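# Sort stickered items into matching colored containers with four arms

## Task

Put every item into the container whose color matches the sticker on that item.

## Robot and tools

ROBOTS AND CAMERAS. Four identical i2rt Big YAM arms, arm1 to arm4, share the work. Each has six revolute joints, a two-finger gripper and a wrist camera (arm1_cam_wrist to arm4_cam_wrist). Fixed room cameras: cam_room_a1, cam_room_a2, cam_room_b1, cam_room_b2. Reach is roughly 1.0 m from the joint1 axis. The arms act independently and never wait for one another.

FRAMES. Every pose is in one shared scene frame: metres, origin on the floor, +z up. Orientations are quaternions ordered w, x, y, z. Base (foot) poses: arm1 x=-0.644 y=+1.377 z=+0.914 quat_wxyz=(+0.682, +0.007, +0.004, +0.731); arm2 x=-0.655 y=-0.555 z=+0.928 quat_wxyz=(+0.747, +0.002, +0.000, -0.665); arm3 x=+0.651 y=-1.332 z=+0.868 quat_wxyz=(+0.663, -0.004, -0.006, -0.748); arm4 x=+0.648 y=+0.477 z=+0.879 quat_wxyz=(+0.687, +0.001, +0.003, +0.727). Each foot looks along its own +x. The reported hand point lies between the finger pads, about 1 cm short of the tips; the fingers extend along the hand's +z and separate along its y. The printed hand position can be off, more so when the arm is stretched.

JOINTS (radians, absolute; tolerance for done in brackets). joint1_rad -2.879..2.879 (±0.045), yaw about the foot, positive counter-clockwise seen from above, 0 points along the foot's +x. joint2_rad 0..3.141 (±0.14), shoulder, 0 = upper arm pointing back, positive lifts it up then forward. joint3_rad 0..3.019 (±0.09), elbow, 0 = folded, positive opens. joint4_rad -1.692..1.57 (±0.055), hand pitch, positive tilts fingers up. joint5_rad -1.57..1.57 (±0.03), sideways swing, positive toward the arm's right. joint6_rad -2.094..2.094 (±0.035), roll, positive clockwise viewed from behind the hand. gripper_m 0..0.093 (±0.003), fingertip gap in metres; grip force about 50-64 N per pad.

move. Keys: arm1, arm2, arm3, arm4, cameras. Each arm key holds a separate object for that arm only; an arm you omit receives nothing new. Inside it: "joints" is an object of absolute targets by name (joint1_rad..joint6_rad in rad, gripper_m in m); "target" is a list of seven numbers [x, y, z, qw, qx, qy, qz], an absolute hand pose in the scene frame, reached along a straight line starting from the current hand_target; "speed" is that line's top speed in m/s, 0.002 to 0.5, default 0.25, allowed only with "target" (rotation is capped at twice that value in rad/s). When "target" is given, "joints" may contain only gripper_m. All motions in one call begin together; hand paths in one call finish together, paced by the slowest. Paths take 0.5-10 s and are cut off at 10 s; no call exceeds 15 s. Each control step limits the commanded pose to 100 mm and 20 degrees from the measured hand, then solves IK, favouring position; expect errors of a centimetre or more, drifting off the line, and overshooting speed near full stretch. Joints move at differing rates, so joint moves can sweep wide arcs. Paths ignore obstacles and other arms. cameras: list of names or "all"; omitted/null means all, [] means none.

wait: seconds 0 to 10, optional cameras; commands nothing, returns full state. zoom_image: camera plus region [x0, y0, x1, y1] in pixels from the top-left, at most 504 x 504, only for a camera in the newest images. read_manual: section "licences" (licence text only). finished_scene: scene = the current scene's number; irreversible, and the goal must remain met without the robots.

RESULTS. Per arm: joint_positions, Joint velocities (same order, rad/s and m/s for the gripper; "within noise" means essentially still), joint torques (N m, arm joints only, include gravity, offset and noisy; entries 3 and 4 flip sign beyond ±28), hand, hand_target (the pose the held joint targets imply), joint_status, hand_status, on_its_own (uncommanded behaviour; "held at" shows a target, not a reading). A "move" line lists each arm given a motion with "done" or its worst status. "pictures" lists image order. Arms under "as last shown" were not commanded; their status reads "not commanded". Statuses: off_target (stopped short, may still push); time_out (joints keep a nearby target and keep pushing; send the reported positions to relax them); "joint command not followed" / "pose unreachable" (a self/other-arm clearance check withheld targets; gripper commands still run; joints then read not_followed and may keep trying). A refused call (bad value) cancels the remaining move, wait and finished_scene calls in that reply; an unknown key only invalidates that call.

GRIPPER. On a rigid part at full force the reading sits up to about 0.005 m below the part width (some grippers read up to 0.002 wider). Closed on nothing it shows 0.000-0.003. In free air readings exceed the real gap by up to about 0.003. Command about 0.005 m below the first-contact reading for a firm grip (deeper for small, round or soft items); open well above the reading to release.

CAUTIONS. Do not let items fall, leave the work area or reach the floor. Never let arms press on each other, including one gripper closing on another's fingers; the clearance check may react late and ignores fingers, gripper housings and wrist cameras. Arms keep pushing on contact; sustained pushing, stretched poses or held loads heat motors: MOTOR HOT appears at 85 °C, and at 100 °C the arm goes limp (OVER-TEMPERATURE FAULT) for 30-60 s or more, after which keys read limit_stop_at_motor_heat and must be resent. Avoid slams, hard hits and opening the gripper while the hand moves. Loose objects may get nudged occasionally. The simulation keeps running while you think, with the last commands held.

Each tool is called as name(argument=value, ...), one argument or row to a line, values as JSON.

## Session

move(
  arm1={"joints":{"joint1_rad":1.73,"joint2_rad":1.9,"joint3_rad":2.15,"joint4_rad":-1.6,"joint5_rad":0,"joint6_rad":0.2}},
  arm2={"joints":{"joint1_rad":-1.45,"joint2_rad":1.9,"joint3_rad":2.15,"joint4_rad":-1.6,"joint5_rad":0,"joint6_rad":0.2}},
  arm3={"joints":{"joint1_rad":1.69,"joint2_rad":1.9,"joint3_rad":2.15,"joint4_rad":-1.6,"joint5_rad":0,"joint6_rad":0}},
  arm4={"joints":{"joint1_rad":-1.55,"joint2_rad":1.9,"joint3_rad":2.15,"joint4_rad":-1.6,"joint5_rad":0,"joint6_rad":0}},
)

Scene clock: 2.43 s.
Joint torques (N m): arm1=[-1.73 -17.08 15.05 0.2 0.09 -0.03] | arm2=[0.15 -21.77 12.68 0.58 -0.07 0.2] | arm3=[0.62 -20.95 11 0.06 0.1 -0.11] | arm4=[0.44 -21.77 11.71 0.02 0.06 -0.07]
Motor temperatures (°C): arm1=[21 24 27 23 21 21 21] | arm2=[23 24 26 22 22 20 23] | arm3=[24 23 23 23 24 23 23] | arm4=[22 22 24 22 24 21 24]
Heat: arm1: hottest joint3_rad 27 °C; arm2: hottest joint3_rad 26 °C; arm3: hottest joint1_rad 24 °C; arm4: hottest joint3_rad 24 °C.
move: arm1 done; arm2 done; arm3 done; arm4 done
Joint velocities: within noise
arm1.joint_positions: joint1_rad=+1.731 joint2_rad=+1.908 joint3_rad=+2.100 joint4_rad=-1.590 joint5_rad=-0.001 joint6_rad=+0.206 gripper_m=+0.09398
arm1.joint_status: all done
arm1.hand: x=-1.2509 y=+1.2344 z=+1.2192 quat_wxyz=(+0.018, +0.996, +0.012, -0.092) (m; scene frame)
arm1.hand_target: x=-1.2549 y=+1.2340 z=+1.2446 quat_wxyz=(+0.022, +0.993, +0.014, -0.115) (m; scene frame)
arm1.hand_status: not commanded
arm2.joint_positions: joint1_rad=-1.442 joint2_rad=+1.904 joint3_rad=+2.125 joint4_rad=-1.587 joint5_rad=+0.002 joint6_rad=+0.187 gripper_m=+0.09398
arm2.joint_status: all done
arm2.hand: x=-1.2694 y=-0.7098 z=+1.2361 quat_wxyz=(-0.020, -0.994, -0.029, +0.100) (m; scene frame)
arm2.hand_target: x=-1.2704 y=-0.7048 z=+1.2481 quat_wxyz=(-0.022, -0.994, -0.019, +0.107) (m; scene frame)
arm2.hand_status: not commanded
arm3.joint_positions: joint1_rad=+1.697 joint2_rad=+1.893 joint3_rad=+2.123 joint4_rad=-1.593 joint5_rad=-0.002 joint6_rad=+0.005 gripper_m=+0.09398
arm3.joint_status: all done
arm3.hand: x=+1.2796 y=-1.3240 z=+1.1828 quat_wxyz=(-0.104, +0.001, -0.995, +0.005) (m; scene frame)
arm3.hand_target: x=+1.2831 y=-1.3287 z=+1.1897 quat_wxyz=(-0.111, +0.000, -0.994, +0.007) (m; scene frame)
arm3.hand_status: not commanded
arm4.joint_positions: joint1_rad=-1.544 joint2_rad=+1.906 joint3_rad=+2.105 joint4_rad=-1.589 joint5_rad=+0.001 joint6_rad=+0.013 gripper_m=+0.09398
arm4.joint_status: all done
arm4.hand: x=+1.2761 y=+0.5302 z=+1.1753 quat_wxyz=(-0.087, +0.035, -0.996, -0.002) (m; scene frame)
arm4.hand_target: x=+1.2800 y=+0.5268 z=+1.1974 quat_wxyz=(-0.108, +0.039, -0.993, -0.003) (m; scene frame)
arm4.hand_status: not commanded
pictures: arm1_cam_wrist, arm2_cam_wrist, arm3_cam_wrist, arm4_cam_wrist, cam_room_a1, cam_room_a2, cam_room_b1, cam_room_b2
Images, in order (width x height): arm1_cam_wrist 672x504, arm2_cam_wrist 672x504, arm3_cam_wrist 672x504, arm4_cam_wrist 672x504, cam_room_a1 672x504, cam_room_a2 672x504, cam_room_b1 672x504, cam_room_b2 672x504.

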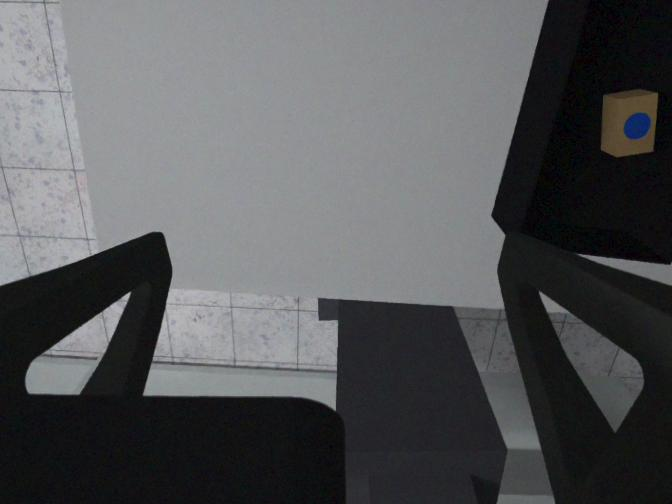

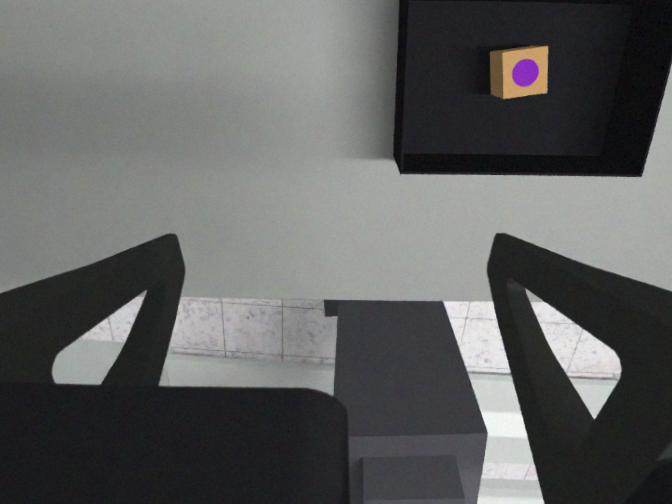

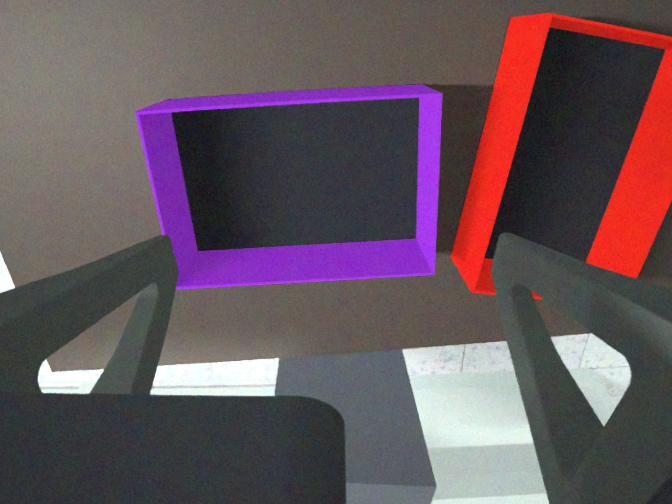

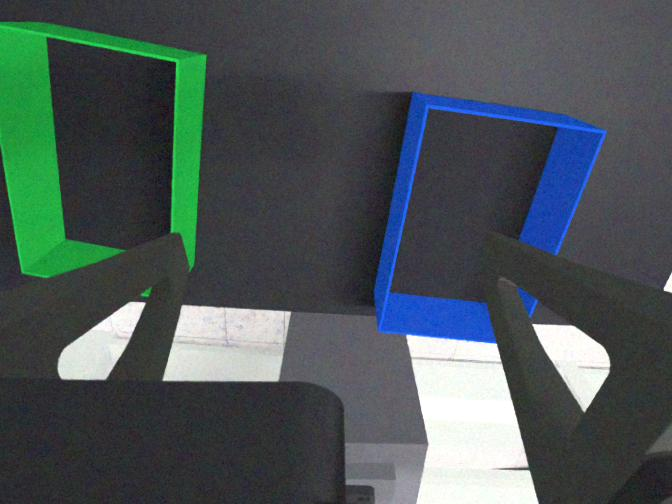

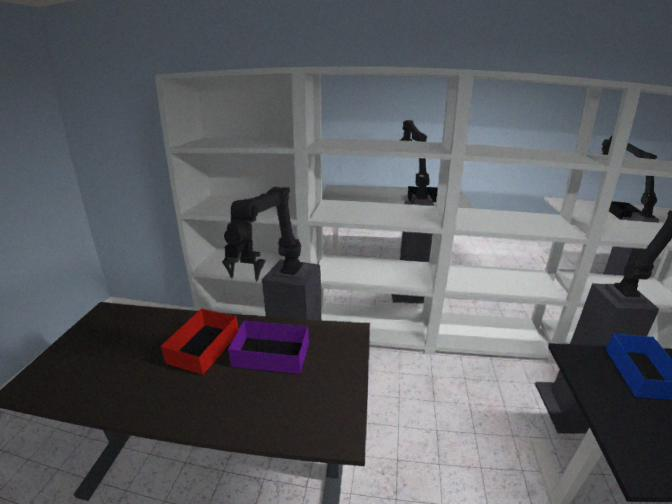

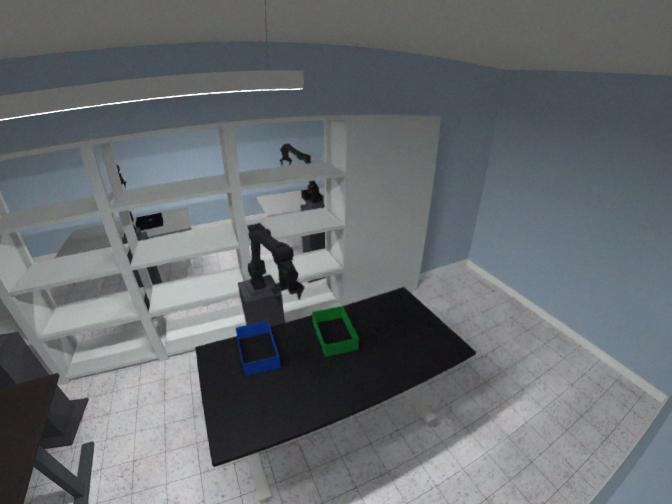

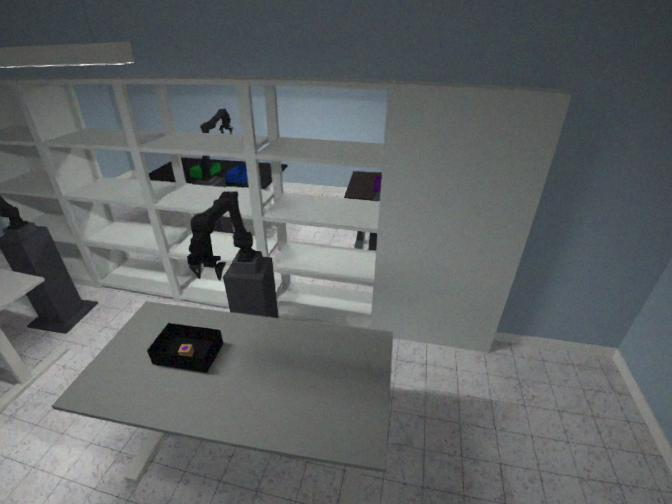

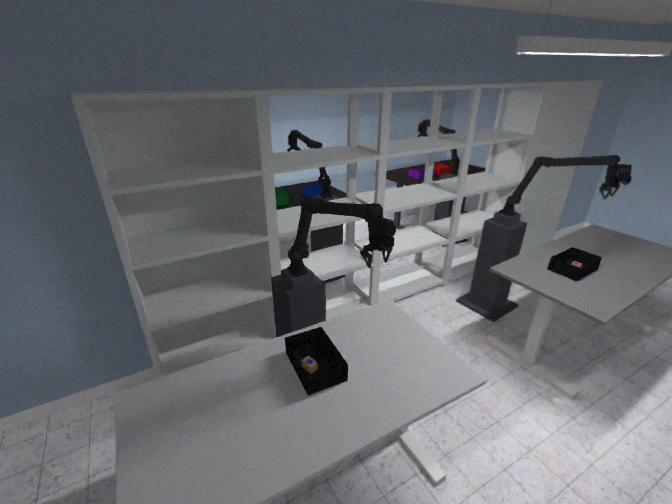

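move(
  arm1={"target":[-1.163,1.616,0.923,0.0376,-0.9615,0.2131,0.1695],"speed":0.5},
  arm2={"target":[-1.262,-0.47,0.923,0.0121,-0.9824,0.0687,0.1732],"speed":0.5},
  arm3={"joints":{"joint2_rad":1.0,"joint3_rad":1.1,"joint4_rad":-1.0,"joint5_rad":0,"joint6_rad":0}},
  arm4={"joints":{"joint2_rad":1.0,"joint3_rad":1.1,"joint4_rad":-1.0,"joint5_rad":0,"joint6_rad":0}},
  cameras=["arm1_cam_wrist","arm2_cam_wrist"],
)

Scene clock: 31.37 s.
Joint torques (N m): arm1=[-0.67 -15.5 9.39 1.52 -0.04 -0.05] | arm2=[1.32 -19.66 8.95 2.11 -0.17 -0.08] | arm3=[0.67 -7.24 9.92 1.84 0.11 -0.09] | arm4=[0.32 -7 10.07 1.46 0.06 -0.07]
Motor temperatures (°C): arm1=[21 24 30 23 21 21 21] | arm2=[23 25 29 22 22 20 23] | arm3=[24 25 25 23 24 23 23] | arm4=[22 25 32 22 24 21 24]
Heat: arm1: hottest joint3_rad 30 °C; arm2: hottest joint3_rad 29 °C; arm3: hottest joint2_rad 25 °C; arm4: hottest joint3_rad 32 °C.
move: arm1 off_target; arm2 done; arm3 done; arm4 done
Joint velocities: within noise
arm1.joint_positions: joint1_rad=+1.066 joint2_rad=+1.871 joint3_rad=+1.167 joint4_rad=-0.569 joint5_rad=+0.008 joint6_rad=+0.015 gripper_m=+0.09398
arm1.joint_status: not commanded
arm1.hand: x=-1.1525 y=+1.6166 z=+0.9125 quat_wxyz=(-0.035, +0.962, -0.222, -0.152) (m; scene frame)
arm1.hand_target: x=-1.1628 y=+1.6159 z=+0.9230 quat_wxyz=(-0.038, +0.961, -0.213, -0.169) (m; scene frame)
arm1.hand_status: off_target (0.015 m and 2.3 deg from the pose sent, 0.491 m and 28.3 deg at the start)
arm2.joint_positions: joint1_rad=-1.836 joint2_rad=+1.942 joint3_rad=+1.300 joint4_rad=-0.588 joint5_rad=+0.000 joint6_rad=+0.016 gripper_m=+0.09398
arm2.joint_status: not commanded
arm2.hand: x=-1.2587 y=-0.4646 z=+0.9255 quat_wxyz=(+0.013, -0.982, +0.081, +0.168) (m; scene frame)
arm2.hand_target: x=-1.2620 y=-0.4700 z=+0.9231 quat_wxyz=(+0.012, -0.982, +0.069, +0.173) (m; scene frame)
arm2.hand_status: done (0.007 m and 1.5 deg from the pose sent, 0.394 m and 14.6 deg at the start)
arm3.joint_positions: joint1_rad=+1.697 joint2_rad=+1.004 joint3_rad=+1.096 joint4_rad=-1.015 joint5_rad=-0.002 joint6_rad=+0.005 gripper_m=+0.09398
arm3.joint_status: all done
arm3.hand: x=+1.0552 y=-1.3251 z=+1.1934 quat_wxyz=(-0.319, +0.003, -0.948, +0.004) (m; scene frame)
arm3.hand_target: x=+1.0579 y=-1.3282 z=+1.1995 quat_wxyz=(-0.330, +0.001, -0.944, +0.007) (m; scene frame)
arm3.hand_status: not commanded
arm4.joint_positions: joint1_rad=-1.544 joint2_rad=+0.998 joint3_rad=+1.085 joint4_rad=-1.017 joint5_rad=+0.001 joint6_rad=+0.013 gripper_m=+0.09398
arm4.joint_status: all done
arm4.hand: x=+1.0492 y=+0.5113 z=+1.1988 quat_wxyz=(-0.312, +0.034, -0.949, -0.013) (m; scene frame)
arm4.hand_target: x=+1.0556 y=+0.5095 z=+1.2085 quat_wxyz=(-0.327, +0.037, -0.944, -0.011) (m; scene frame)
arm4.hand_status: not commanded
pictures: arm1_cam_wrist, arm2_cam_wrist
Images, in order (width x height): arm1_cam_wrist 672x504, arm2_cam_wrist 672x504.

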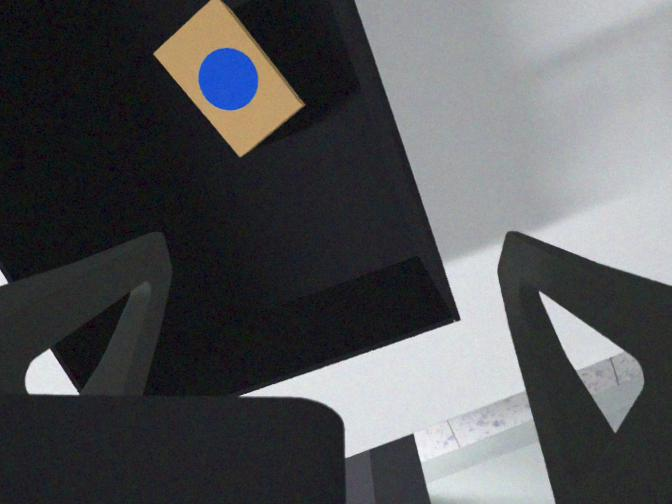

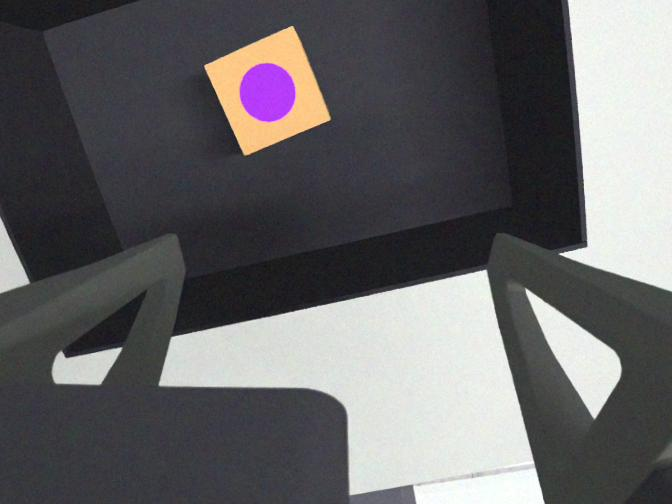

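move(
  arm1={"target":[-1.216,1.60,0.85,-0.0206,-0.978,-0.1166,0.1724],"speed":0.4},
  arm2={"target":[-1.299,-0.487,0.845,-0.0227,-0.9763,-0.1285,0.1721],"speed":0.4},
  arm3={"joints":{"joint1_rad":-1.99}},
  arm4={"joints":{"joint1_rad":0.92}},
  cameras=["arm1_cam_wrist","arm2_cam_wrist"],
)

Scene clock: 49.17 s.
Joint torques (N m): arm1=[-1.85 -14.8 12.16 0.42 -0.22 -0.09] | arm2=[1.2 -19.19 12.18 1.85 -0.33 -0.09] | arm3=[0.85 -7.3 10.41 1.62 -0.09 0.03] | arm4=[0.79 -6.42 10.15 1.29 0.11 -0.11]
Motor temperatures (°C): arm1=[21 25 31 23 21 21 21] | arm2=[23 26 29 22 22 20 23] | arm3=[24 25 26 23 24 23 23] | arm4=[22 24 33 22 24 21 24]
Heat: arm1: hottest joint3_rad 31 °C; arm2: hottest joint3_rad 29 °C; arm3: hottest joint3_rad 26 °C; arm4: hottest joint3_rad 33 °C.
move: arm1 off_target; arm2 off_target; arm3 done; arm4 done
Joint velocities: within noise
arm1.joint_positions: joint1_rad=+1.066 joint2_rad=+2.086 joint3_rad=+1.290 joint4_rad=-0.537 joint5_rad=-0.207 joint6_rad=-0.628 gripper_m=+0.09398
arm1.joint_status: not commanded
arm1.hand: x=-1.1961 y=+1.5960 z=+0.8414 quat_wxyz=(+0.026, +0.981, +0.107, -0.161) (m; scene frame)
arm1.hand_target: x=-1.2152 y=+1.5996 z=+0.8503 quat_wxyz=(+0.021, +0.978, +0.116, -0.172) (m; scene frame)
arm1.hand_status: off_target (0.022 m and 1.8 deg from the pose sent, 0.091 m and 39.6 deg at the start)
arm2.joint_positions: joint1_rad=-1.836 joint2_rad=+2.125 joint3_rad=+1.363 joint4_rad=-0.514 joint5_rad=-0.134 joint6_rad=-0.364 gripper_m=+0.09398
arm2.joint_status: not commanded
arm2.hand: x=-1.2772 y=-0.4848 z=+0.8461 quat_wxyz=(-0.026, -0.980, -0.116, +0.157) (m; scene frame)
arm2.hand_target: x=-1.2979 y=-0.4872 z=+0.8456 quat_wxyz=(-0.023, -0.976, -0.128, +0.172) (m; scene frame)
arm2.hand_status: off_target (0.022 m and 2.3 deg from the pose sent, 0.093 m and 24.4 deg at the start)
arm3.joint_positions: joint1_rad=-1.982 joint2_rad=+1.002 joint3_rad=+1.090 joint4_rad=-1.010 joint5_rad=+0.002 joint6_rad=-0.008 gripper_m=+0.09401
arm3.joint_status: all done
arm3.hand: x=+0.3028 y=-1.1215 z=+1.1884 quat_wxyz=(+0.080, -0.916, +0.248, +0.305) (m; scene frame)
arm3.hand_target: x=+0.3014 y=-1.1173 z=+1.1956 quat_wxyz=(+0.082, -0.911, +0.254, +0.315) (m; scene frame)
arm3.hand_status: not commanded
arm4.joint_positions: joint1_rad=+0.922 joint2_rad=+0.999 joint3_rad=+1.085 joint4_rad=-1.009 joint5_rad=-0.001 joint6_rad=+0.012 gripper_m=+0.09400
arm4.joint_status: all done
arm4.hand: x=+0.3154 y=+0.7038 z=+1.2025 quat_wxyz=(-0.089, +0.904, -0.283, -0.307) (m; scene frame)
arm4.hand_target: x=+0.3123 y=+0.7070 z=+1.2113 quat_wxyz=(-0.094, +0.902, -0.277, -0.316) (m; scene frame)
arm4.hand_status: not commanded
pictures: arm1_cam_wrist, arm2_cam_wrist
Images, in order (width x height): arm1_cam_wrist 672x504, arm2_cam_wrist 672x504.

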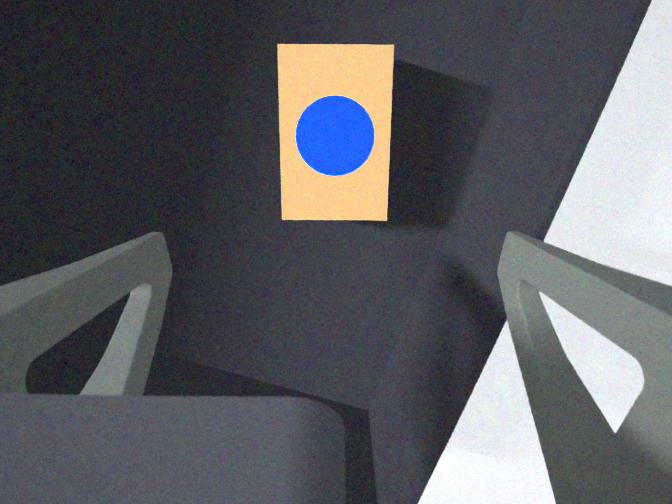

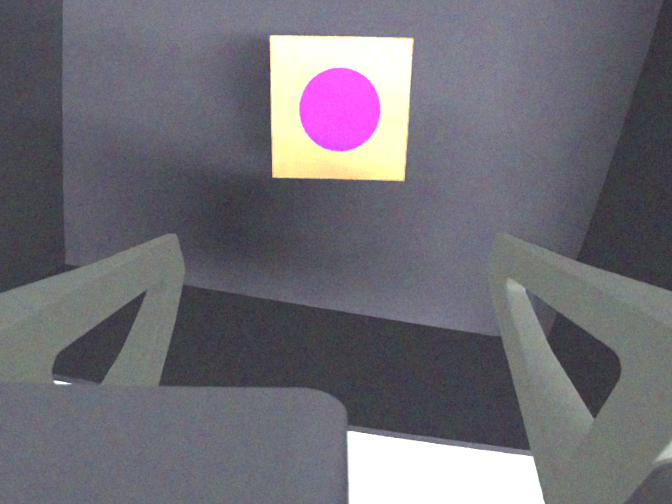

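move(
  arm1={"target":[-1.25,1.591,0.738,-0.0206,-0.978,-0.1166,0.1724],"speed":0.25},
  arm2={"target":[-1.342,-0.499,0.730,-0.0227,-0.9763,-0.1285,0.1721],"speed":0.25},
  cameras=["arm1_cam_wrist","arm2_cam_wrist"],
)

Scene clock: 56.40 s.
Joint torques (N m): arm1=[-1.55 -17.03 9.94 1.18 -0.08 0.1] | arm2=[0.67 -21.66 10.59 1.81 -0.3 0.19] | arm3=[0.67 -7.3 10.39 1.63 -0.08 0.03] | arm4=[0.62 -6.42 10.17 1.44 0.1 -0.07]
Motor temperatures (°C): arm1=[21 25 31 23 21 21 21] | arm2=[23 26 30 22 22 20 23] | arm3=[24 24 27 23 24 23 23] | arm4=[22 23 34 22 24 21 24]
Heat: arm1: hottest joint3_rad 31 °C; arm2: hottest joint3_rad 30 °C; arm3: hottest joint3_rad 27 °C; arm4: hottest joint3_rad 34 °C.
move: arm1 off_target; arm2 off_target
Joint velocities: within noise
arm1.joint_positions: joint1_rad=+1.113 joint2_rad=+2.344 joint3_rad=+1.419 joint4_rad=-0.406 joint5_rad=-0.201 joint6_rad=-0.610 gripper_m=+0.09398
arm1.joint_status: not commanded
arm1.hand: x=-1.2352 y=+1.5827 z=+0.7371 quat_wxyz=(+0.028, +0.979, +0.121, -0.160) (m; scene frame)
arm1.hand_target: x=-1.2495 y=+1.5908 z=+0.7385 quat_wxyz=(+0.021, +0.978, +0.117, -0.173) (m; scene frame)
arm1.hand_status: off_target (0.017 m and 1.8 deg from the pose sent, 0.117 m and 1.8 deg at the start)
arm2.joint_positions: joint1_rad=-1.801 joint2_rad=+2.414 joint3_rad=+1.567 joint4_rad=-0.408 joint5_rad=-0.126 joint6_rad=-0.365 gripper_m=+0.09396
arm2.joint_status: not commanded
arm2.hand: x=-1.3313 y=-0.4993 z=+0.7398 quat_wxyz=(-0.022, -0.977, -0.134, +0.166) (m; scene frame)
arm2.hand_target: x=-1.3413 y=-0.4992 z=+0.7303 quat_wxyz=(-0.023, -0.976, -0.129, +0.172) (m; scene frame)
arm2.hand_status: off_target (0.015 m and 1.0 deg from the pose sent, 0.134 m and 2.3 deg at the start)
arm3, arm4: as last shown
arm3.joint_positions: joint1_rad=-1.982 joint2_rad=+1.002 joint3_rad=+1.090 joint4_rad=-1.010 joint5_rad=+0.002 joint6_rad=-0.007 gripper_m=+0.09401
pictures: arm1_cam_wrist, arm2_cam_wrist
Images, in order (width x height): arm1_cam_wrist 672x504, arm2_cam_wrist 672x504.

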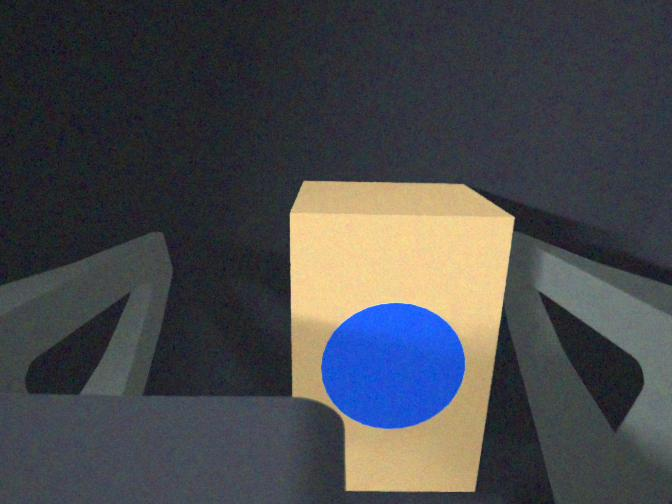

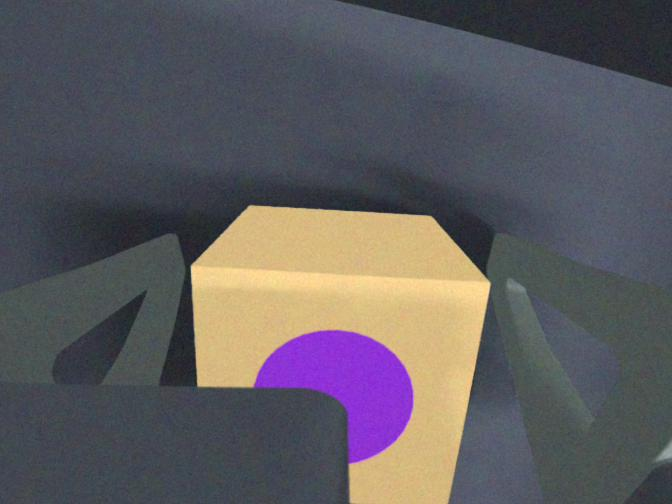

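move(
  arm1={"target":[-1.233,1.605,0.738,-0.0206,-0.978,-0.1166,0.1724],"speed":0.15},
  arm2={"target":[-1.318,-0.493,0.728,-0.0227,-0.9763,-0.1285,0.1721],"speed":0.15},
  cameras=["arm1_cam_wrist","arm2_cam_wrist"],
)

Scene clock: 61.53 s.
Joint torques (N m): arm1=[-2.61 -17.96 6.97 1.4 -0.11 -0.05] | arm2=[-0.15 -23.82 5.63 1.74 -0.25 0.07] | arm3=[0.73 -7.18 10.39 1.62 -0.07 0.02] | arm4=[0.91 -6.65 10.25 1.31 0.08 -0.06]
Motor temperatures (°C): arm1=[21 25 31 23 21 21 21] | arm2=[23 26 30 22 22 20 23] | arm3=[24 24 27 23 24 23 23] | arm4=[22 23 34 22 24 21 24]
Heat: arm1: hottest joint3_rad 31 °C; arm2: hottest joint3_rad 30 °C; arm3: hottest joint3_rad 27 °C; arm4: hottest joint3_rad 34 °C.
move: arm1 off_target; arm2 off_target
Joint velocities: within noise
arm1.joint_positions: joint1_rad=+1.095 joint2_rad=+2.344 joint3_rad=+1.419 joint4_rad=-0.398 joint5_rad=-0.209 joint6_rad=-0.625 gripper_m=+0.09398
arm1.joint_status: not commanded
arm1.hand: x=-1.2338 y=+1.5925 z=+0.7379 quat_wxyz=(+0.027, +0.978, +0.120, -0.166) (m; scene frame)
arm1.hand_target: x=-1.2329 y=+1.6049 z=+0.7381 quat_wxyz=(+0.020, +0.978, +0.117, -0.172) (m; scene frame)
arm1.hand_status: off_target (0.012 m and 1.2 deg from the pose sent, 0.022 m and 1.8 deg at the start)
arm2.joint_positions: joint1_rad=-1.803 joint2_rad=+2.409 joint3_rad=+1.538 joint4_rad=-0.354 joint5_rad=-0.132 joint6_rad=-0.365 gripper_m=+0.09396
arm2.joint_status: not commanded
arm2.hand: x=-1.3303 y=-0.4986 z=+0.7382 quat_wxyz=(-0.021, -0.974, -0.134, +0.181) (m; scene frame)
arm2.hand_target: x=-1.3180 y=-0.4932 z=+0.7281 quat_wxyz=(-0.023, -0.976, -0.129, +0.172) (m; scene frame)
arm2.hand_status: off_target (0.017 m and 1.3 deg from the pose sent, 0.019 m and 1.0 deg at the start)
arm3, arm4: as last shown
pictures: arm1_cam_wrist, arm2_cam_wrist
Images, in order (width x height): arm1_cam_wrist 672x504, arm2_cam_wrist 672x504.

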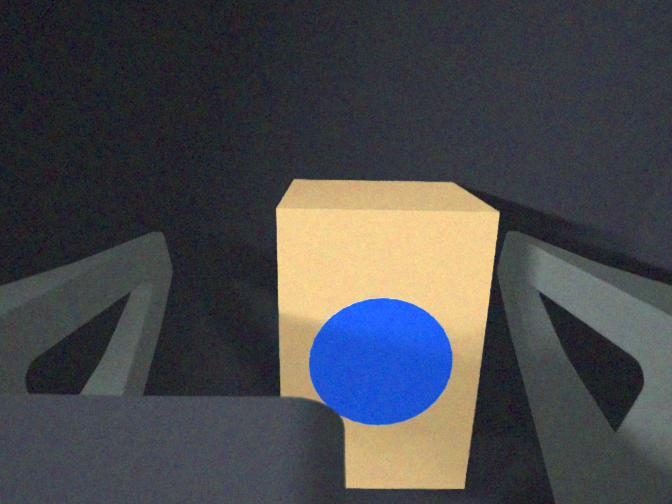

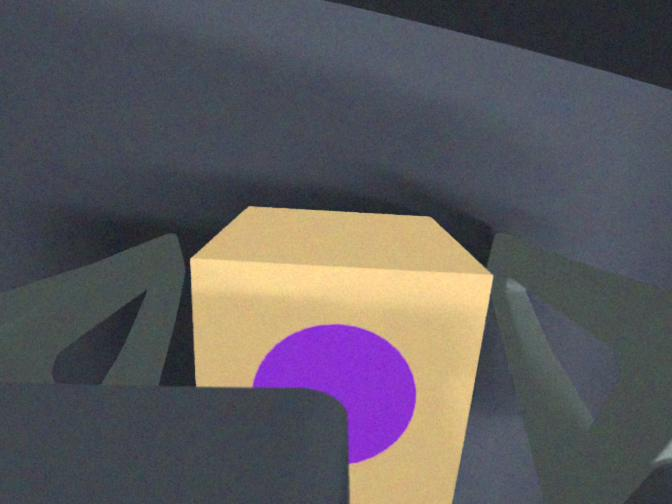

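move(
  arm1={"target":[-1.207,1.612,0.742,-0.0206,-0.978,-0.1166,0.1724],"speed":0.15},
  arm2={"target":[-1.292,-0.487,0.733,-0.0227,-0.9763,-0.1285,0.1721],"speed":0.15},
  cameras=["arm1_cam_wrist","arm2_cam_wrist"],
)

Scene clock: 66.00 s.
Joint torques (N m): arm1=[-3.78 -19.19 5.7 1.14 -0.07 -0.05] | arm2=[-0.15 -23.18 5.48 1.87 -0.28 -0.05] | arm3=[0.85 -7.12 10.4 1.62 -0.08 0.02] | arm4=[0.44 -6.83 10.21 1.35 0.1 -0.07]
Motor temperatures (°C): arm1=[21 26 31 23 21 21 21] | arm2=[23 26 30 22 22 20 23] | arm3=[24 24 27 23 24 23 23] | arm4=[22 23 34 22 24 21 24]
Heat: arm1: hottest joint3_rad 31 °C; arm2: hottest joint3_rad 30 °C; arm3: hottest joint3_rad 27 °C; arm4: hottest joint3_rad 34 °C.
move: arm1 off_target; arm2 off_target
Joint velocities: within noise
arm1.joint_positions: joint1_rad=+1.066 joint2_rad=+2.325 joint3_rad=+1.351 joint4_rad=-0.365 joint5_rad=-0.218 joint6_rad=-0.659 gripper_m=+0.09397
arm1.joint_status: not commanded
arm1.hand: x=-1.2066 y=+1.5981 z=+0.7321 quat_wxyz=(+0.030, +0.979, +0.123, -0.162) (m; scene frame)
arm1.hand_target: x=-1.2070 y=+1.6120 z=+0.7420 quat_wxyz=(+0.020, +0.978, +0.117, -0.172) (m; scene frame)
arm1.hand_status: off_target (0.017 m and 1.8 deg from the pose sent, 0.033 m and 1.2 deg at the start)
arm2.joint_positions: joint1_rad=-1.819 joint2_rad=+2.364 joint3_rad=+1.437 joint4_rad=-0.311 joint5_rad=-0.136 joint6_rad=-0.369 gripper_m=+0.09396
arm2.joint_status: not commanded
arm2.hand: x=-1.3001 y=-0.4924 z=+0.7380 quat_wxyz=(-0.023, -0.976, -0.128, +0.175) (m; scene frame)
arm2.hand_target: x=-1.2919 y=-0.4872 z=+0.7329 quat_wxyz=(-0.023, -0.976, -0.129, +0.172) (m; scene frame)
arm2.hand_status: off_target (0.011 m and 0.3 deg from the pose sent, 0.040 m and 1.3 deg at the start)
arm3, arm4: as last shown
pictures: arm1_cam_wrist, arm2_cam_wrist
Images, in order (width x height): arm1_cam_wrist 672x504, arm2_cam_wrist 672x504.

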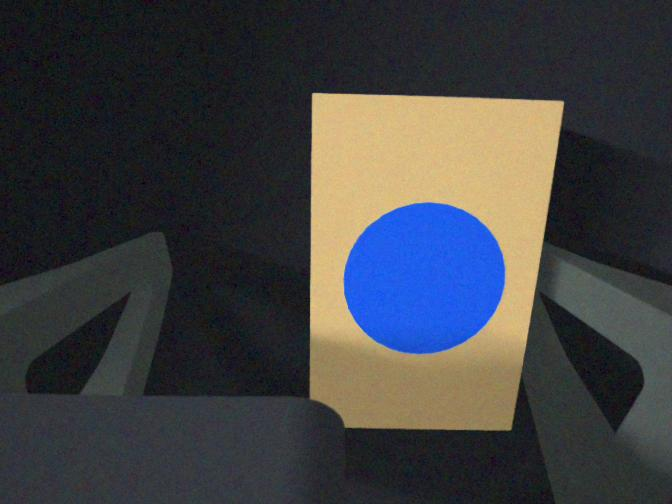

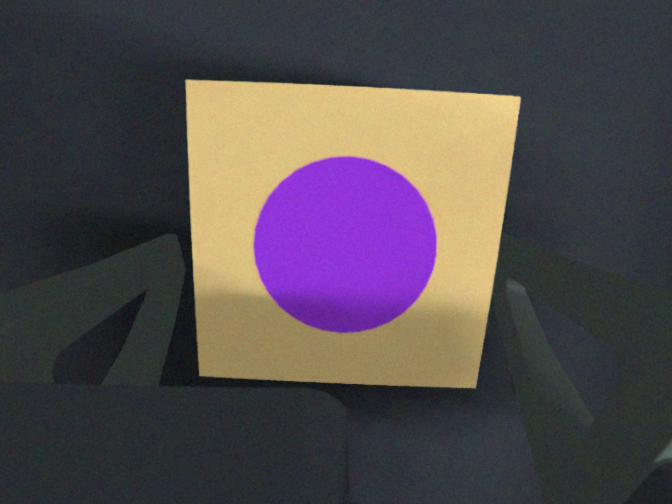

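move(
  arm1={"joints":{"gripper_m":0.03}},
  arm2={"joints":{"gripper_m":0.043}},
  cameras=["arm1_cam_wrist"],
)

move(
  arm1={"target":[-1.17,1.60,0.95,-0.0206,-0.978,-0.1166,0.1724],"speed":0.3},
  arm2={"target":[-1.25,-0.48,0.95,-0.0227,-0.9763,-0.1285,0.1721],"speed":0.3},
  cameras=[],
)

move(
  arm1={"joints":{"joint2_rad":1.0,"joint3_rad":1.1,"joint4_rad":-1.4,"joint5_rad":0,"joint6_rad":0}},
  arm2={"joints":{"joint2_rad":1.0,"joint3_rad":1.1,"joint4_rad":-1.4,"joint5_rad":0,"joint6_rad":0}},
  cameras=[],
)

move(
  arm1={"joints":{"joint1_rad":-2.25}},
  arm2={"joints":{"joint1_rad":0.893}},
  cameras=["arm1_cam_wrist","arm2_cam_wrist"],
)

Scene clock: 76.77 s.
Joint torques (N m): arm1=[-2.9 -18.78 5.91 1.18 -0.1 -0.03] | arm2=[0.09 -23.24 5.5 1.84 -0.26 -0.04] | arm3=[0.73 -7.18 10.41 1.62 -0.09 0.01] | arm4=[0.09 -6.48 10.26 1.4 0.12 -0.07]
Motor temperatures (°C): arm1=[21 26 31 23 21 21 21] | arm2=[23 27 29 22 22 20 23] | arm3=[24 24 28 23 24 23 23] | arm4=[22 23 35 22 24 21 24]
Heat: arm1: hottest joint3_rad 31 °C; arm2: hottest joint3_rad 29 °C; arm3: hottest joint3_rad 28 °C; arm4: hottest joint3_rad 35 °C.
move: arm1 off_target; arm2 off_target
Joint velocities: within noise
arm1.joint_positions: joint1_rad=+1.054 joint2_rad=+2.325 joint3_rad=+1.351 joint4_rad=-0.364 joint5_rad=-0.217 joint6_rad=-0.659 gripper_m=+0.04403
arm1.joint_status: gripper_m off_target (ended at +0.04405, target +0.03000)
arm1.hand: x=-1.2040 y=+1.6053 z=+0.7321 quat_wxyz=(+0.029, +0.979, +0.117, -0.162) (m; scene frame)
arm1.hand_target: x=-1.2070 y=+1.6120 z=+0.7420 quat_wxyz=(+0.020, +0.978, +0.117, -0.172) (m; scene frame)
arm1.hand_status: not commanded
arm2.joint_positions: joint1_rad=-1.823 joint2_rad=+2.364 joint3_rad=+1.437 joint4_rad=-0.310 joint5_rad=-0.137 joint6_rad=-0.370 gripper_m=+0.05266
arm2.joint_status: gripper_m off_target (ended at +0.05269, target +0.04300)
arm2.hand: x=-1.3001 y=-0.4900 z=+0.7381 quat_wxyz=(-0.022, -0.976, -0.127, +0.176) (m; scene frame)
arm2.hand_target: x=-1.2919 y=-0.4871 z=+0.7329 quat_wxyz=(-0.023, -0.976, -0.128, +0.172) (m; scene frame)
arm2.hand_status: not commanded
arm3, arm4: as last shown
pictures: arm1_cam_wrist
Images, in order (width x height): arm1_cam_wrist 672x504.

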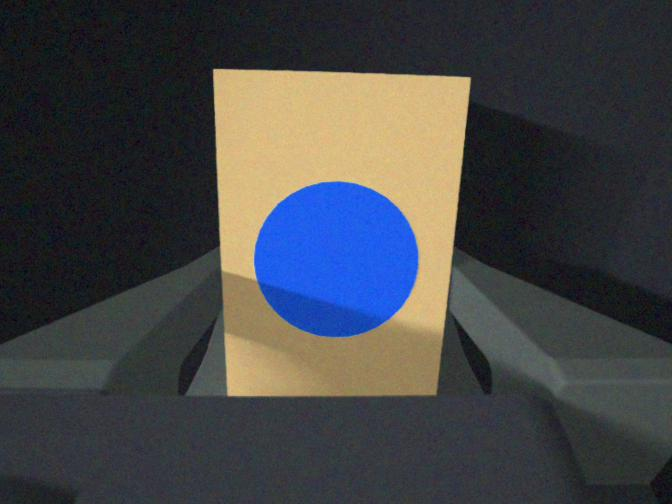

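Scene clock: 78.27 s.
Joint torques (N m): arm1=[-2.32 -13.68 9.62 0.54 -0.22 -0.07] | arm2=[0.09 -18.84 8.73 0.95 -0.35 -0.09] | arm3=[0.85 -7.24 10.4 1.63 -0.07 0.02] | arm4=[0.73 -6.36 10.24 1.29 0.1 -0.06]
Motor temperatures (°C): arm1=[21 26 31 23 21 21 21] | arm2=[23 27 29 22 22 20 23] | arm3=[24 24 28 23 24 23 23] | arm4=[22 23 35 22 24 21 24]
Heat: arm1: hottest joint3_rad 31 °C; arm2: hottest joint3_rad 29 °C; arm3: hottest joint3_rad 28 °C; arm4: hottest joint3_rad 35 °C.
move: arm1 done; arm2 off_target
Joint velocities: within noise
arm1.joint_positions: joint1_rad=+1.048 joint2_rad=+1.855 joint3_rad=+1.256 joint4_rad=-0.711 joint5_rad=-0.216 joint6_rad=-0.664 gripper_m=+0.04402
arm1.joint_status: not commanded
arm1.hand: x=-1.1727 y=+1.5950 z=+0.9491 quat_wxyz=(+0.020, +0.977, +0.118, -0.174) (m; scene frame)
arm1.hand_target: x=-1.1701 y=+1.6000 z=+0.9501 quat_wxyz=(+0.020, +0.978, +0.116, -0.173) (m; scene frame)
arm1.hand_status: done (0.006 m and 0.3 deg from the pose sent, 0.221 m and 1.5 deg at the start)
arm2.joint_positions: joint1_rad=-1.847 joint2_rad=+1.880 joint3_rad=+1.306 joint4_rad=-0.644 joint5_rad=-0.143 joint6_rad=-0.389 gripper_m=+0.05266
arm2.joint_status: not commanded
arm2.hand: x=-1.2581 y=-0.4831 z=+0.9612 quat_wxyz=(-0.019, -0.974, -0.125, +0.186) (m; scene frame)
arm2.hand_target: x=-1.2499 y=-0.4801 z=+0.9501 quat_wxyz=(-0.023, -0.976, -0.128, +0.172) (m; scene frame)
arm2.hand_status: off_target (0.014 m and 1.7 deg from the pose sent, 0.218 m and 0.5 deg at the start)
arm3, arm4: as last shown
pictures: none
No camera images: "cameras" was empty.

Scene clock: 79.63 s.
Joint torques (N m): arm1=[-2.37 -2.32 13.03 0.58 0.04 0.16] | arm2=[0.26 -6.48 11.71 0.8 0.14 0.2] | arm3=[0.73 -7.12 10.39 1.63 -0.08 0.02] | arm4=[0.62 -6.18 10.21 1.28 0.1 -0.06]
Motor temperatures (°C): arm1=[21 26 31 23 21 21 21] | arm2=[23 27 29 22 22 20 23] | arm3=[24 24 28 23 24 23 23] | arm4=[22 23 35 22 24 21 24]
Heat: arm1: hottest joint3_rad 31 °C; arm2: hottest joint3_rad 29 °C; arm3: hottest joint3_rad 28 °C; arm4: hottest joint3_rad 35 °C.
move: arm1 done; arm2 done
Joint velocities: within noise
arm1.joint_positions: joint1_rad=+1.046 joint2_rad=+0.996 joint3_rad=+1.077 joint4_rad=-1.391 joint5_rad=-0.002 joint6_rad=-0.009 gripper_m=+0.04399
arm1.joint_status: all done
arm1.hand: x=-0.9239 y=+1.5163 z=+1.1974 quat_wxyz=(-0.029, +0.966, -0.220, -0.135) (m; scene frame)
arm1.hand_target: x=-0.9253 y=+1.5203 z=+1.2059 quat_wxyz=(-0.030, +0.963, -0.228, -0.139) (m; scene frame)
arm1.hand_status: not commanded
arm2.joint_positions: joint1_rad=-1.849 joint2_rad=+0.997 joint3_rad=+1.091 joint4_rad=-1.389 joint5_rad=-0.003 joint6_rad=-0.015 gripper_m=+0.05266
arm2.joint_status: all done
arm2.hand: x=-0.9722 y=-0.5050 z=+1.2125 quat_wxyz=(+0.012, -0.988, +0.072, +0.136) (m; scene frame)
arm2.hand_target: x=-0.9713 y=-0.5026 z=+1.2148 quat_wxyz=(+0.013, -0.988, +0.082, +0.134) (m; scene frame)
arm2.hand_status: not commanded
arm3, arm4: as last shown
pictures: none
No camera images: "cameras" was empty.

Scene clock: 82.07 s.
Joint torques (N m): arm1=[-2.2 -4.31 12.98 0.39 -0.04 0.09] | arm2=[0.85 -6.77 11.7 0.83 0.07 0.19] | arm3=[0.73 -7.3 10.39 1.63 -0.08 0.02] | arm4=[1.26 -6.59 10.13 1.44 0.11 -0.09]
Motor temperatures (°C): arm1=[21 26 31 23 21 21 21] | arm2=[23 27 29 22 22 20 23] | arm3=[24 24 28 23 24 23 23] | arm4=[22 23 35 22 24 21 24]
Heat: arm1: hottest joint3_rad 31 °C; arm2: hottest joint3_rad 29 °C; arm3: hottest joint3_rad 28 °C; arm4: hottest joint3_rad 35 °C.
move: arm1 done; arm2 done
Joint velocities: within noise
arm1.joint_positions: joint1_rad=-2.246 joint2_rad=+1.009 joint3_rad=+1.077 joint4_rad=-1.391 joint5_rad=+0.002 joint6_rad=-0.007 gripper_m=+0.04383
arm1.joint_status: all done
arm1.hand: x=-0.3779 y=+1.1942 z=+1.1842 quat_wxyz=(-0.110, -0.293, -0.949, +0.039) (m; scene frame)
arm1.hand_target: x=-0.3771 y=+1.1927 z=+1.1965 quat_wxyz=(-0.121, -0.298, -0.946, +0.042) (m; scene frame)
arm1.hand_status: not commanded
arm2.joint_positions: joint1_rad=+0.892 joint2_rad=+1.000 joint3_rad=+1.091 joint4_rad=-1.389 joint5_rad=-0.002 joint6_rad=-0.012 gripper_m=+0.05267
arm2.joint_status: all done
arm2.hand: x=-0.3840 y=-0.7274 z=+1.2122 quat_wxyz=(-0.132, -0.269, -0.953, +0.036) (m; scene frame)
arm2.hand_target: x=-0.3847 y=-0.7268 z=+1.2153 quat_wxyz=(-0.130, -0.274, -0.952, +0.036) (m; scene frame)
arm2.hand_status: not commanded
arm3, arm4: as last shown
pictures: arm1_cam_wrist, arm2_cam_wrist
Images, in order (width x height): arm1_cam_wrist 672x504, arm2_cam_wrist 672x504.

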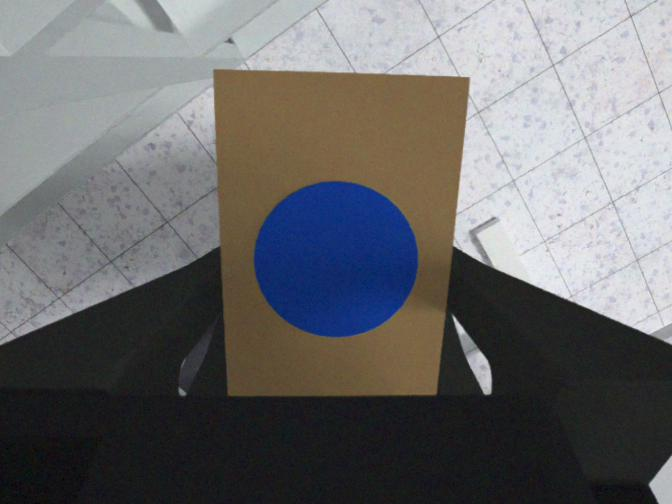

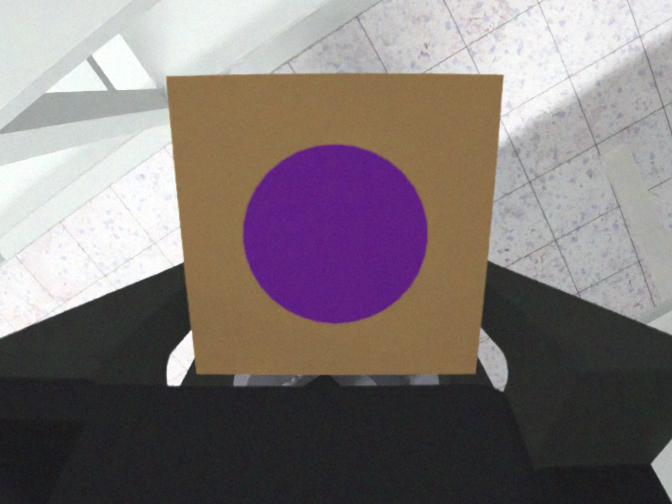

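move(
  arm1={"target":[-0.035,0.925,1.095,0.2458,0.3025,0.9173,-0.0811],"speed":0.35},
  arm2={"target":[-0.035,-0.935,1.09,0.2489,0.2647,0.9289,-0.0709],"speed":0.35},
  cameras=[],
)

move(
  arm1={"target":[-0.03,0.92,1.05,0.2458,0.3025,0.9173,-0.0811],"speed":0.1},
  arm2={"target":[-0.03,-0.935,1.045,0.2489,0.2647,0.9289,-0.0709],"speed":0.1},
  cameras=["cam_room_a1","cam_room_a2"],
)

zoom_image(
  camera="cam_room_a2",
  region=[250, 170, 350, 250],
)

zoom_image(
  camera="cam_room_a1",
  region=[320, 150, 440, 250],
)

Scene clock: 94.10 s.
Joint torques (N m): arm1=[-2.55 -19.25 17.39 1.06 -0.07 0.1] | arm2=[1.67 -21.54 16.44 2.06 0.15 0.21] | arm3=[0.85 -7.12 10.4 1.61 -0.08 0.02] | arm4=[0.5 -6.65 10.21 1.36 0.12 -0.07]
Motor temperatures (°C): arm1=[21 26 32 23 21 21 22] | arm2=[23 27 30 22 22 20 23] | arm3=[24 24 28 23 24 23 23] | arm4=[22 23 35 22 24 21 24]
Heat: arm1: hottest joint3_rad 32 °C; arm2: hottest joint3_rad 30 °C; arm3: hottest joint3_rad 28 °C; arm4: hottest joint3_rad 35 °C.
move: arm1 off_target; arm2 off_target
Joint velocities: within noise
arm1.joint_positions: joint1_rad=-2.271 joint2_rad=+2.023 joint3_rad=+1.847 joint4_rad=-0.929 joint5_rad=-0.007 joint6_rad=-0.007 gripper_m=+0.04383
arm1.joint_status: not commanded
arm1.hand: x=-0.0479 y=+0.9437 z=+1.0582 quat_wxyz=(-0.212, -0.298, -0.928, +0.070) (m; scene frame)
arm1.hand_target: x=-0.0372 y=+0.9267 z=+1.0957 quat_wxyz=(-0.246, -0.302, -0.917, +0.081) (m; scene frame)
arm1.hand_status: off_target (0.043 m and 4.2 deg from the pose sent, 0.445 m and 16.8 deg at the start)
arm2.joint_positions: joint1_rad=+0.898 joint2_rad=+1.948 joint3_rad=+1.683 joint4_rad=-0.845 joint5_rad=+0.003 joint6_rad=-0.008 gripper_m=+0.05267
arm2.joint_status: not commanded
arm2.hand: x=-0.0592 y=-0.9272 z=+1.0651 quat_wxyz=(-0.219, -0.264, -0.937, +0.063) (m; scene frame)
arm2.hand_target: x=-0.0369 y=-0.9337 z=+1.0905 quat_wxyz=(-0.249, -0.265, -0.929, +0.071) (m; scene frame)
arm2.hand_status: off_target (0.036 m and 3.6 deg from the pose sent, 0.424 m and 14.3 deg at the start)
arm3.joint_positions: joint1_rad=-1.982 joint2_rad=+1.002 joint3_rad=+1.090 joint4_rad=-1.010 joint5_rad=+0.002 joint6_rad=-0.007 gripper_m=+0.09401
arm3.joint_status: not commanded
arm3.hand: x=+0.3028 y=-1.1215 z=+1.1884 quat_wxyz=(+0.080, -0.916, +0.248, +0.305) (m; scene frame)
arm3.hand_target: x=+0.3014 y=-1.1173 z=+1.1956 quat_wxyz=(+0.082, -0.911, +0.254, +0.315) (m; scene frame)
arm3.hand_status: not commanded
arm4.joint_positions: joint1_rad=+0.922 joint2_rad=+0.999 joint3_rad=+1.085 joint4_rad=-1.009 joint5_rad=-0.001 joint6_rad=+0.012 gripper_m=+0.09400
arm4.joint_status: not commanded
arm4.hand: x=+0.3154 y=+0.7038 z=+1.2025 quat_wxyz=(-0.089, +0.904, -0.283, -0.307) (m; scene frame)
arm4.hand_target: x=+0.3123 y=+0.7070 z=+1.2113 quat_wxyz=(-0.094, +0.902, -0.277, -0.316) (m; scene frame)
arm4.hand_status: not commanded
pictures: none
No camera images: "cameras" was empty.

Scene clock: 95.20 s.
Joint torques (N m): arm1=[-2.96 -19.19 13.6 2.02 -0.02 0.06] | arm2=[1.67 -21.01 12.55 2.63 0.14 0.21] | arm3=[0.85 -7.18 10.4 1.59 -0.08 0.02] | arm4=[0.85 -6.71 10.18 1.35 0.12 -0.07]
Motor temperatures (°C): arm1=[21 26 32 23 21 21 22] | arm2=[23 27 31 22 22 20 24] | arm3=[24 24 28 23 24 23 23] | arm4=[22 23 35 22 24 21 24]
Heat: arm1: hottest joint3_rad 32 °C; arm2: hottest joint3_rad 31 °C; arm3: hottest joint3_rad 28 °C; arm4: hottest joint3_rad 35 °C.
move: arm1 off_target; arm2 off_target
Joint velocities: within noise
arm1.joint_positions: joint1_rad=-2.271 joint2_rad=+2.063 joint3_rad=+1.847 joint4_rad=-0.860 joint5_rad=-0.007 joint6_rad=-0.007 gripper_m=+0.04383
arm1.joint_status: not commanded
arm1.hand: x=-0.0357 y=+0.9343 z=+1.0375 quat_wxyz=(-0.226, -0.297, -0.925, +0.075) (m; scene frame)
arm1.hand_target: x=-0.0307 y=+0.9203 z=+1.0503 quat_wxyz=(-0.246, -0.303, -0.917, +0.081) (m; scene frame)
arm1.hand_status: off_target (0.020 m and 2.6 deg from the pose sent, 0.031 m and 4.3 deg at the start)
arm2.joint_positions: joint1_rad=+0.902 joint2_rad=+1.986 joint3_rad=+1.683 joint4_rad=-0.764 joint5_rad=+0.006 joint6_rad=-0.006 gripper_m=+0.05267
arm2.joint_status: not commanded
arm2.hand: x=-0.0429 y=-0.9345 z=+1.0486 quat_wxyz=(-0.240, -0.262, -0.932, +0.070) (m; scene frame)
arm2.hand_target: x=-0.0304 y=-0.9348 z=+1.0451 quat_wxyz=(-0.249, -0.265, -0.929, +0.071) (m; scene frame)
arm2.hand_status: off_target (0.013 m and 1.2 deg from the pose sent, 0.036 m and 3.6 deg at the start)
arm3, arm4: as last shown
pictures: cam_room_a1, cam_room_a2
Images, in order (width x height): cam_room_a1 672x504, cam_room_a2 672x504.

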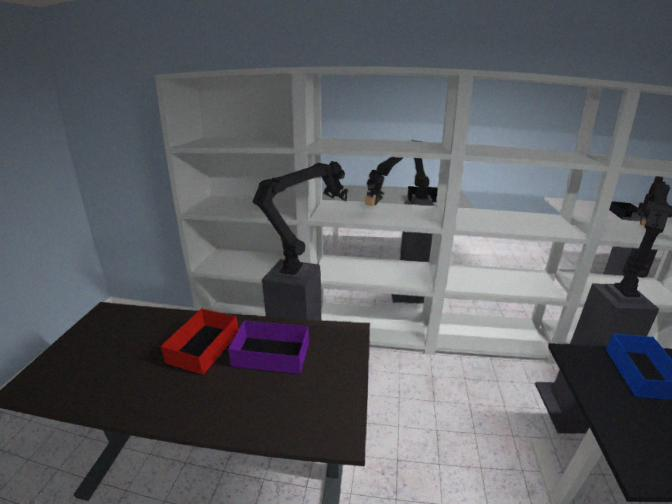

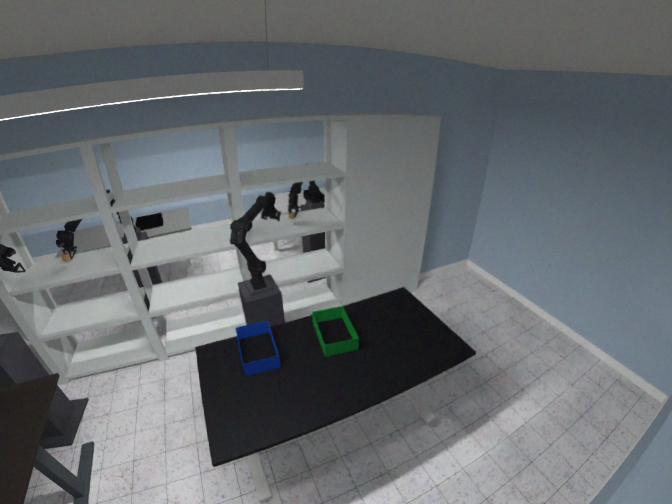

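Scaled by 5.040.

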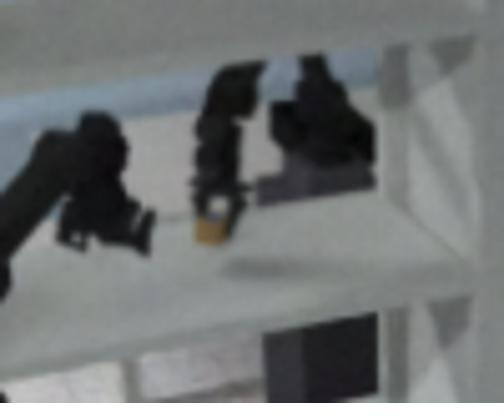

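Scaled by 4.200.

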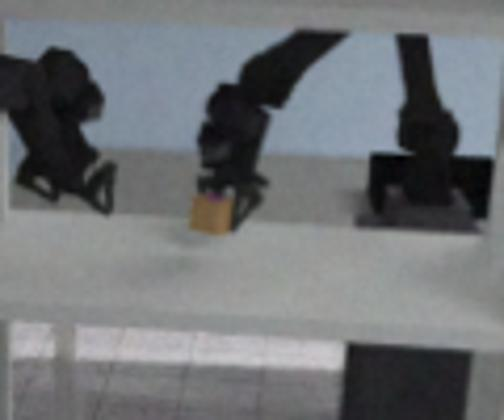

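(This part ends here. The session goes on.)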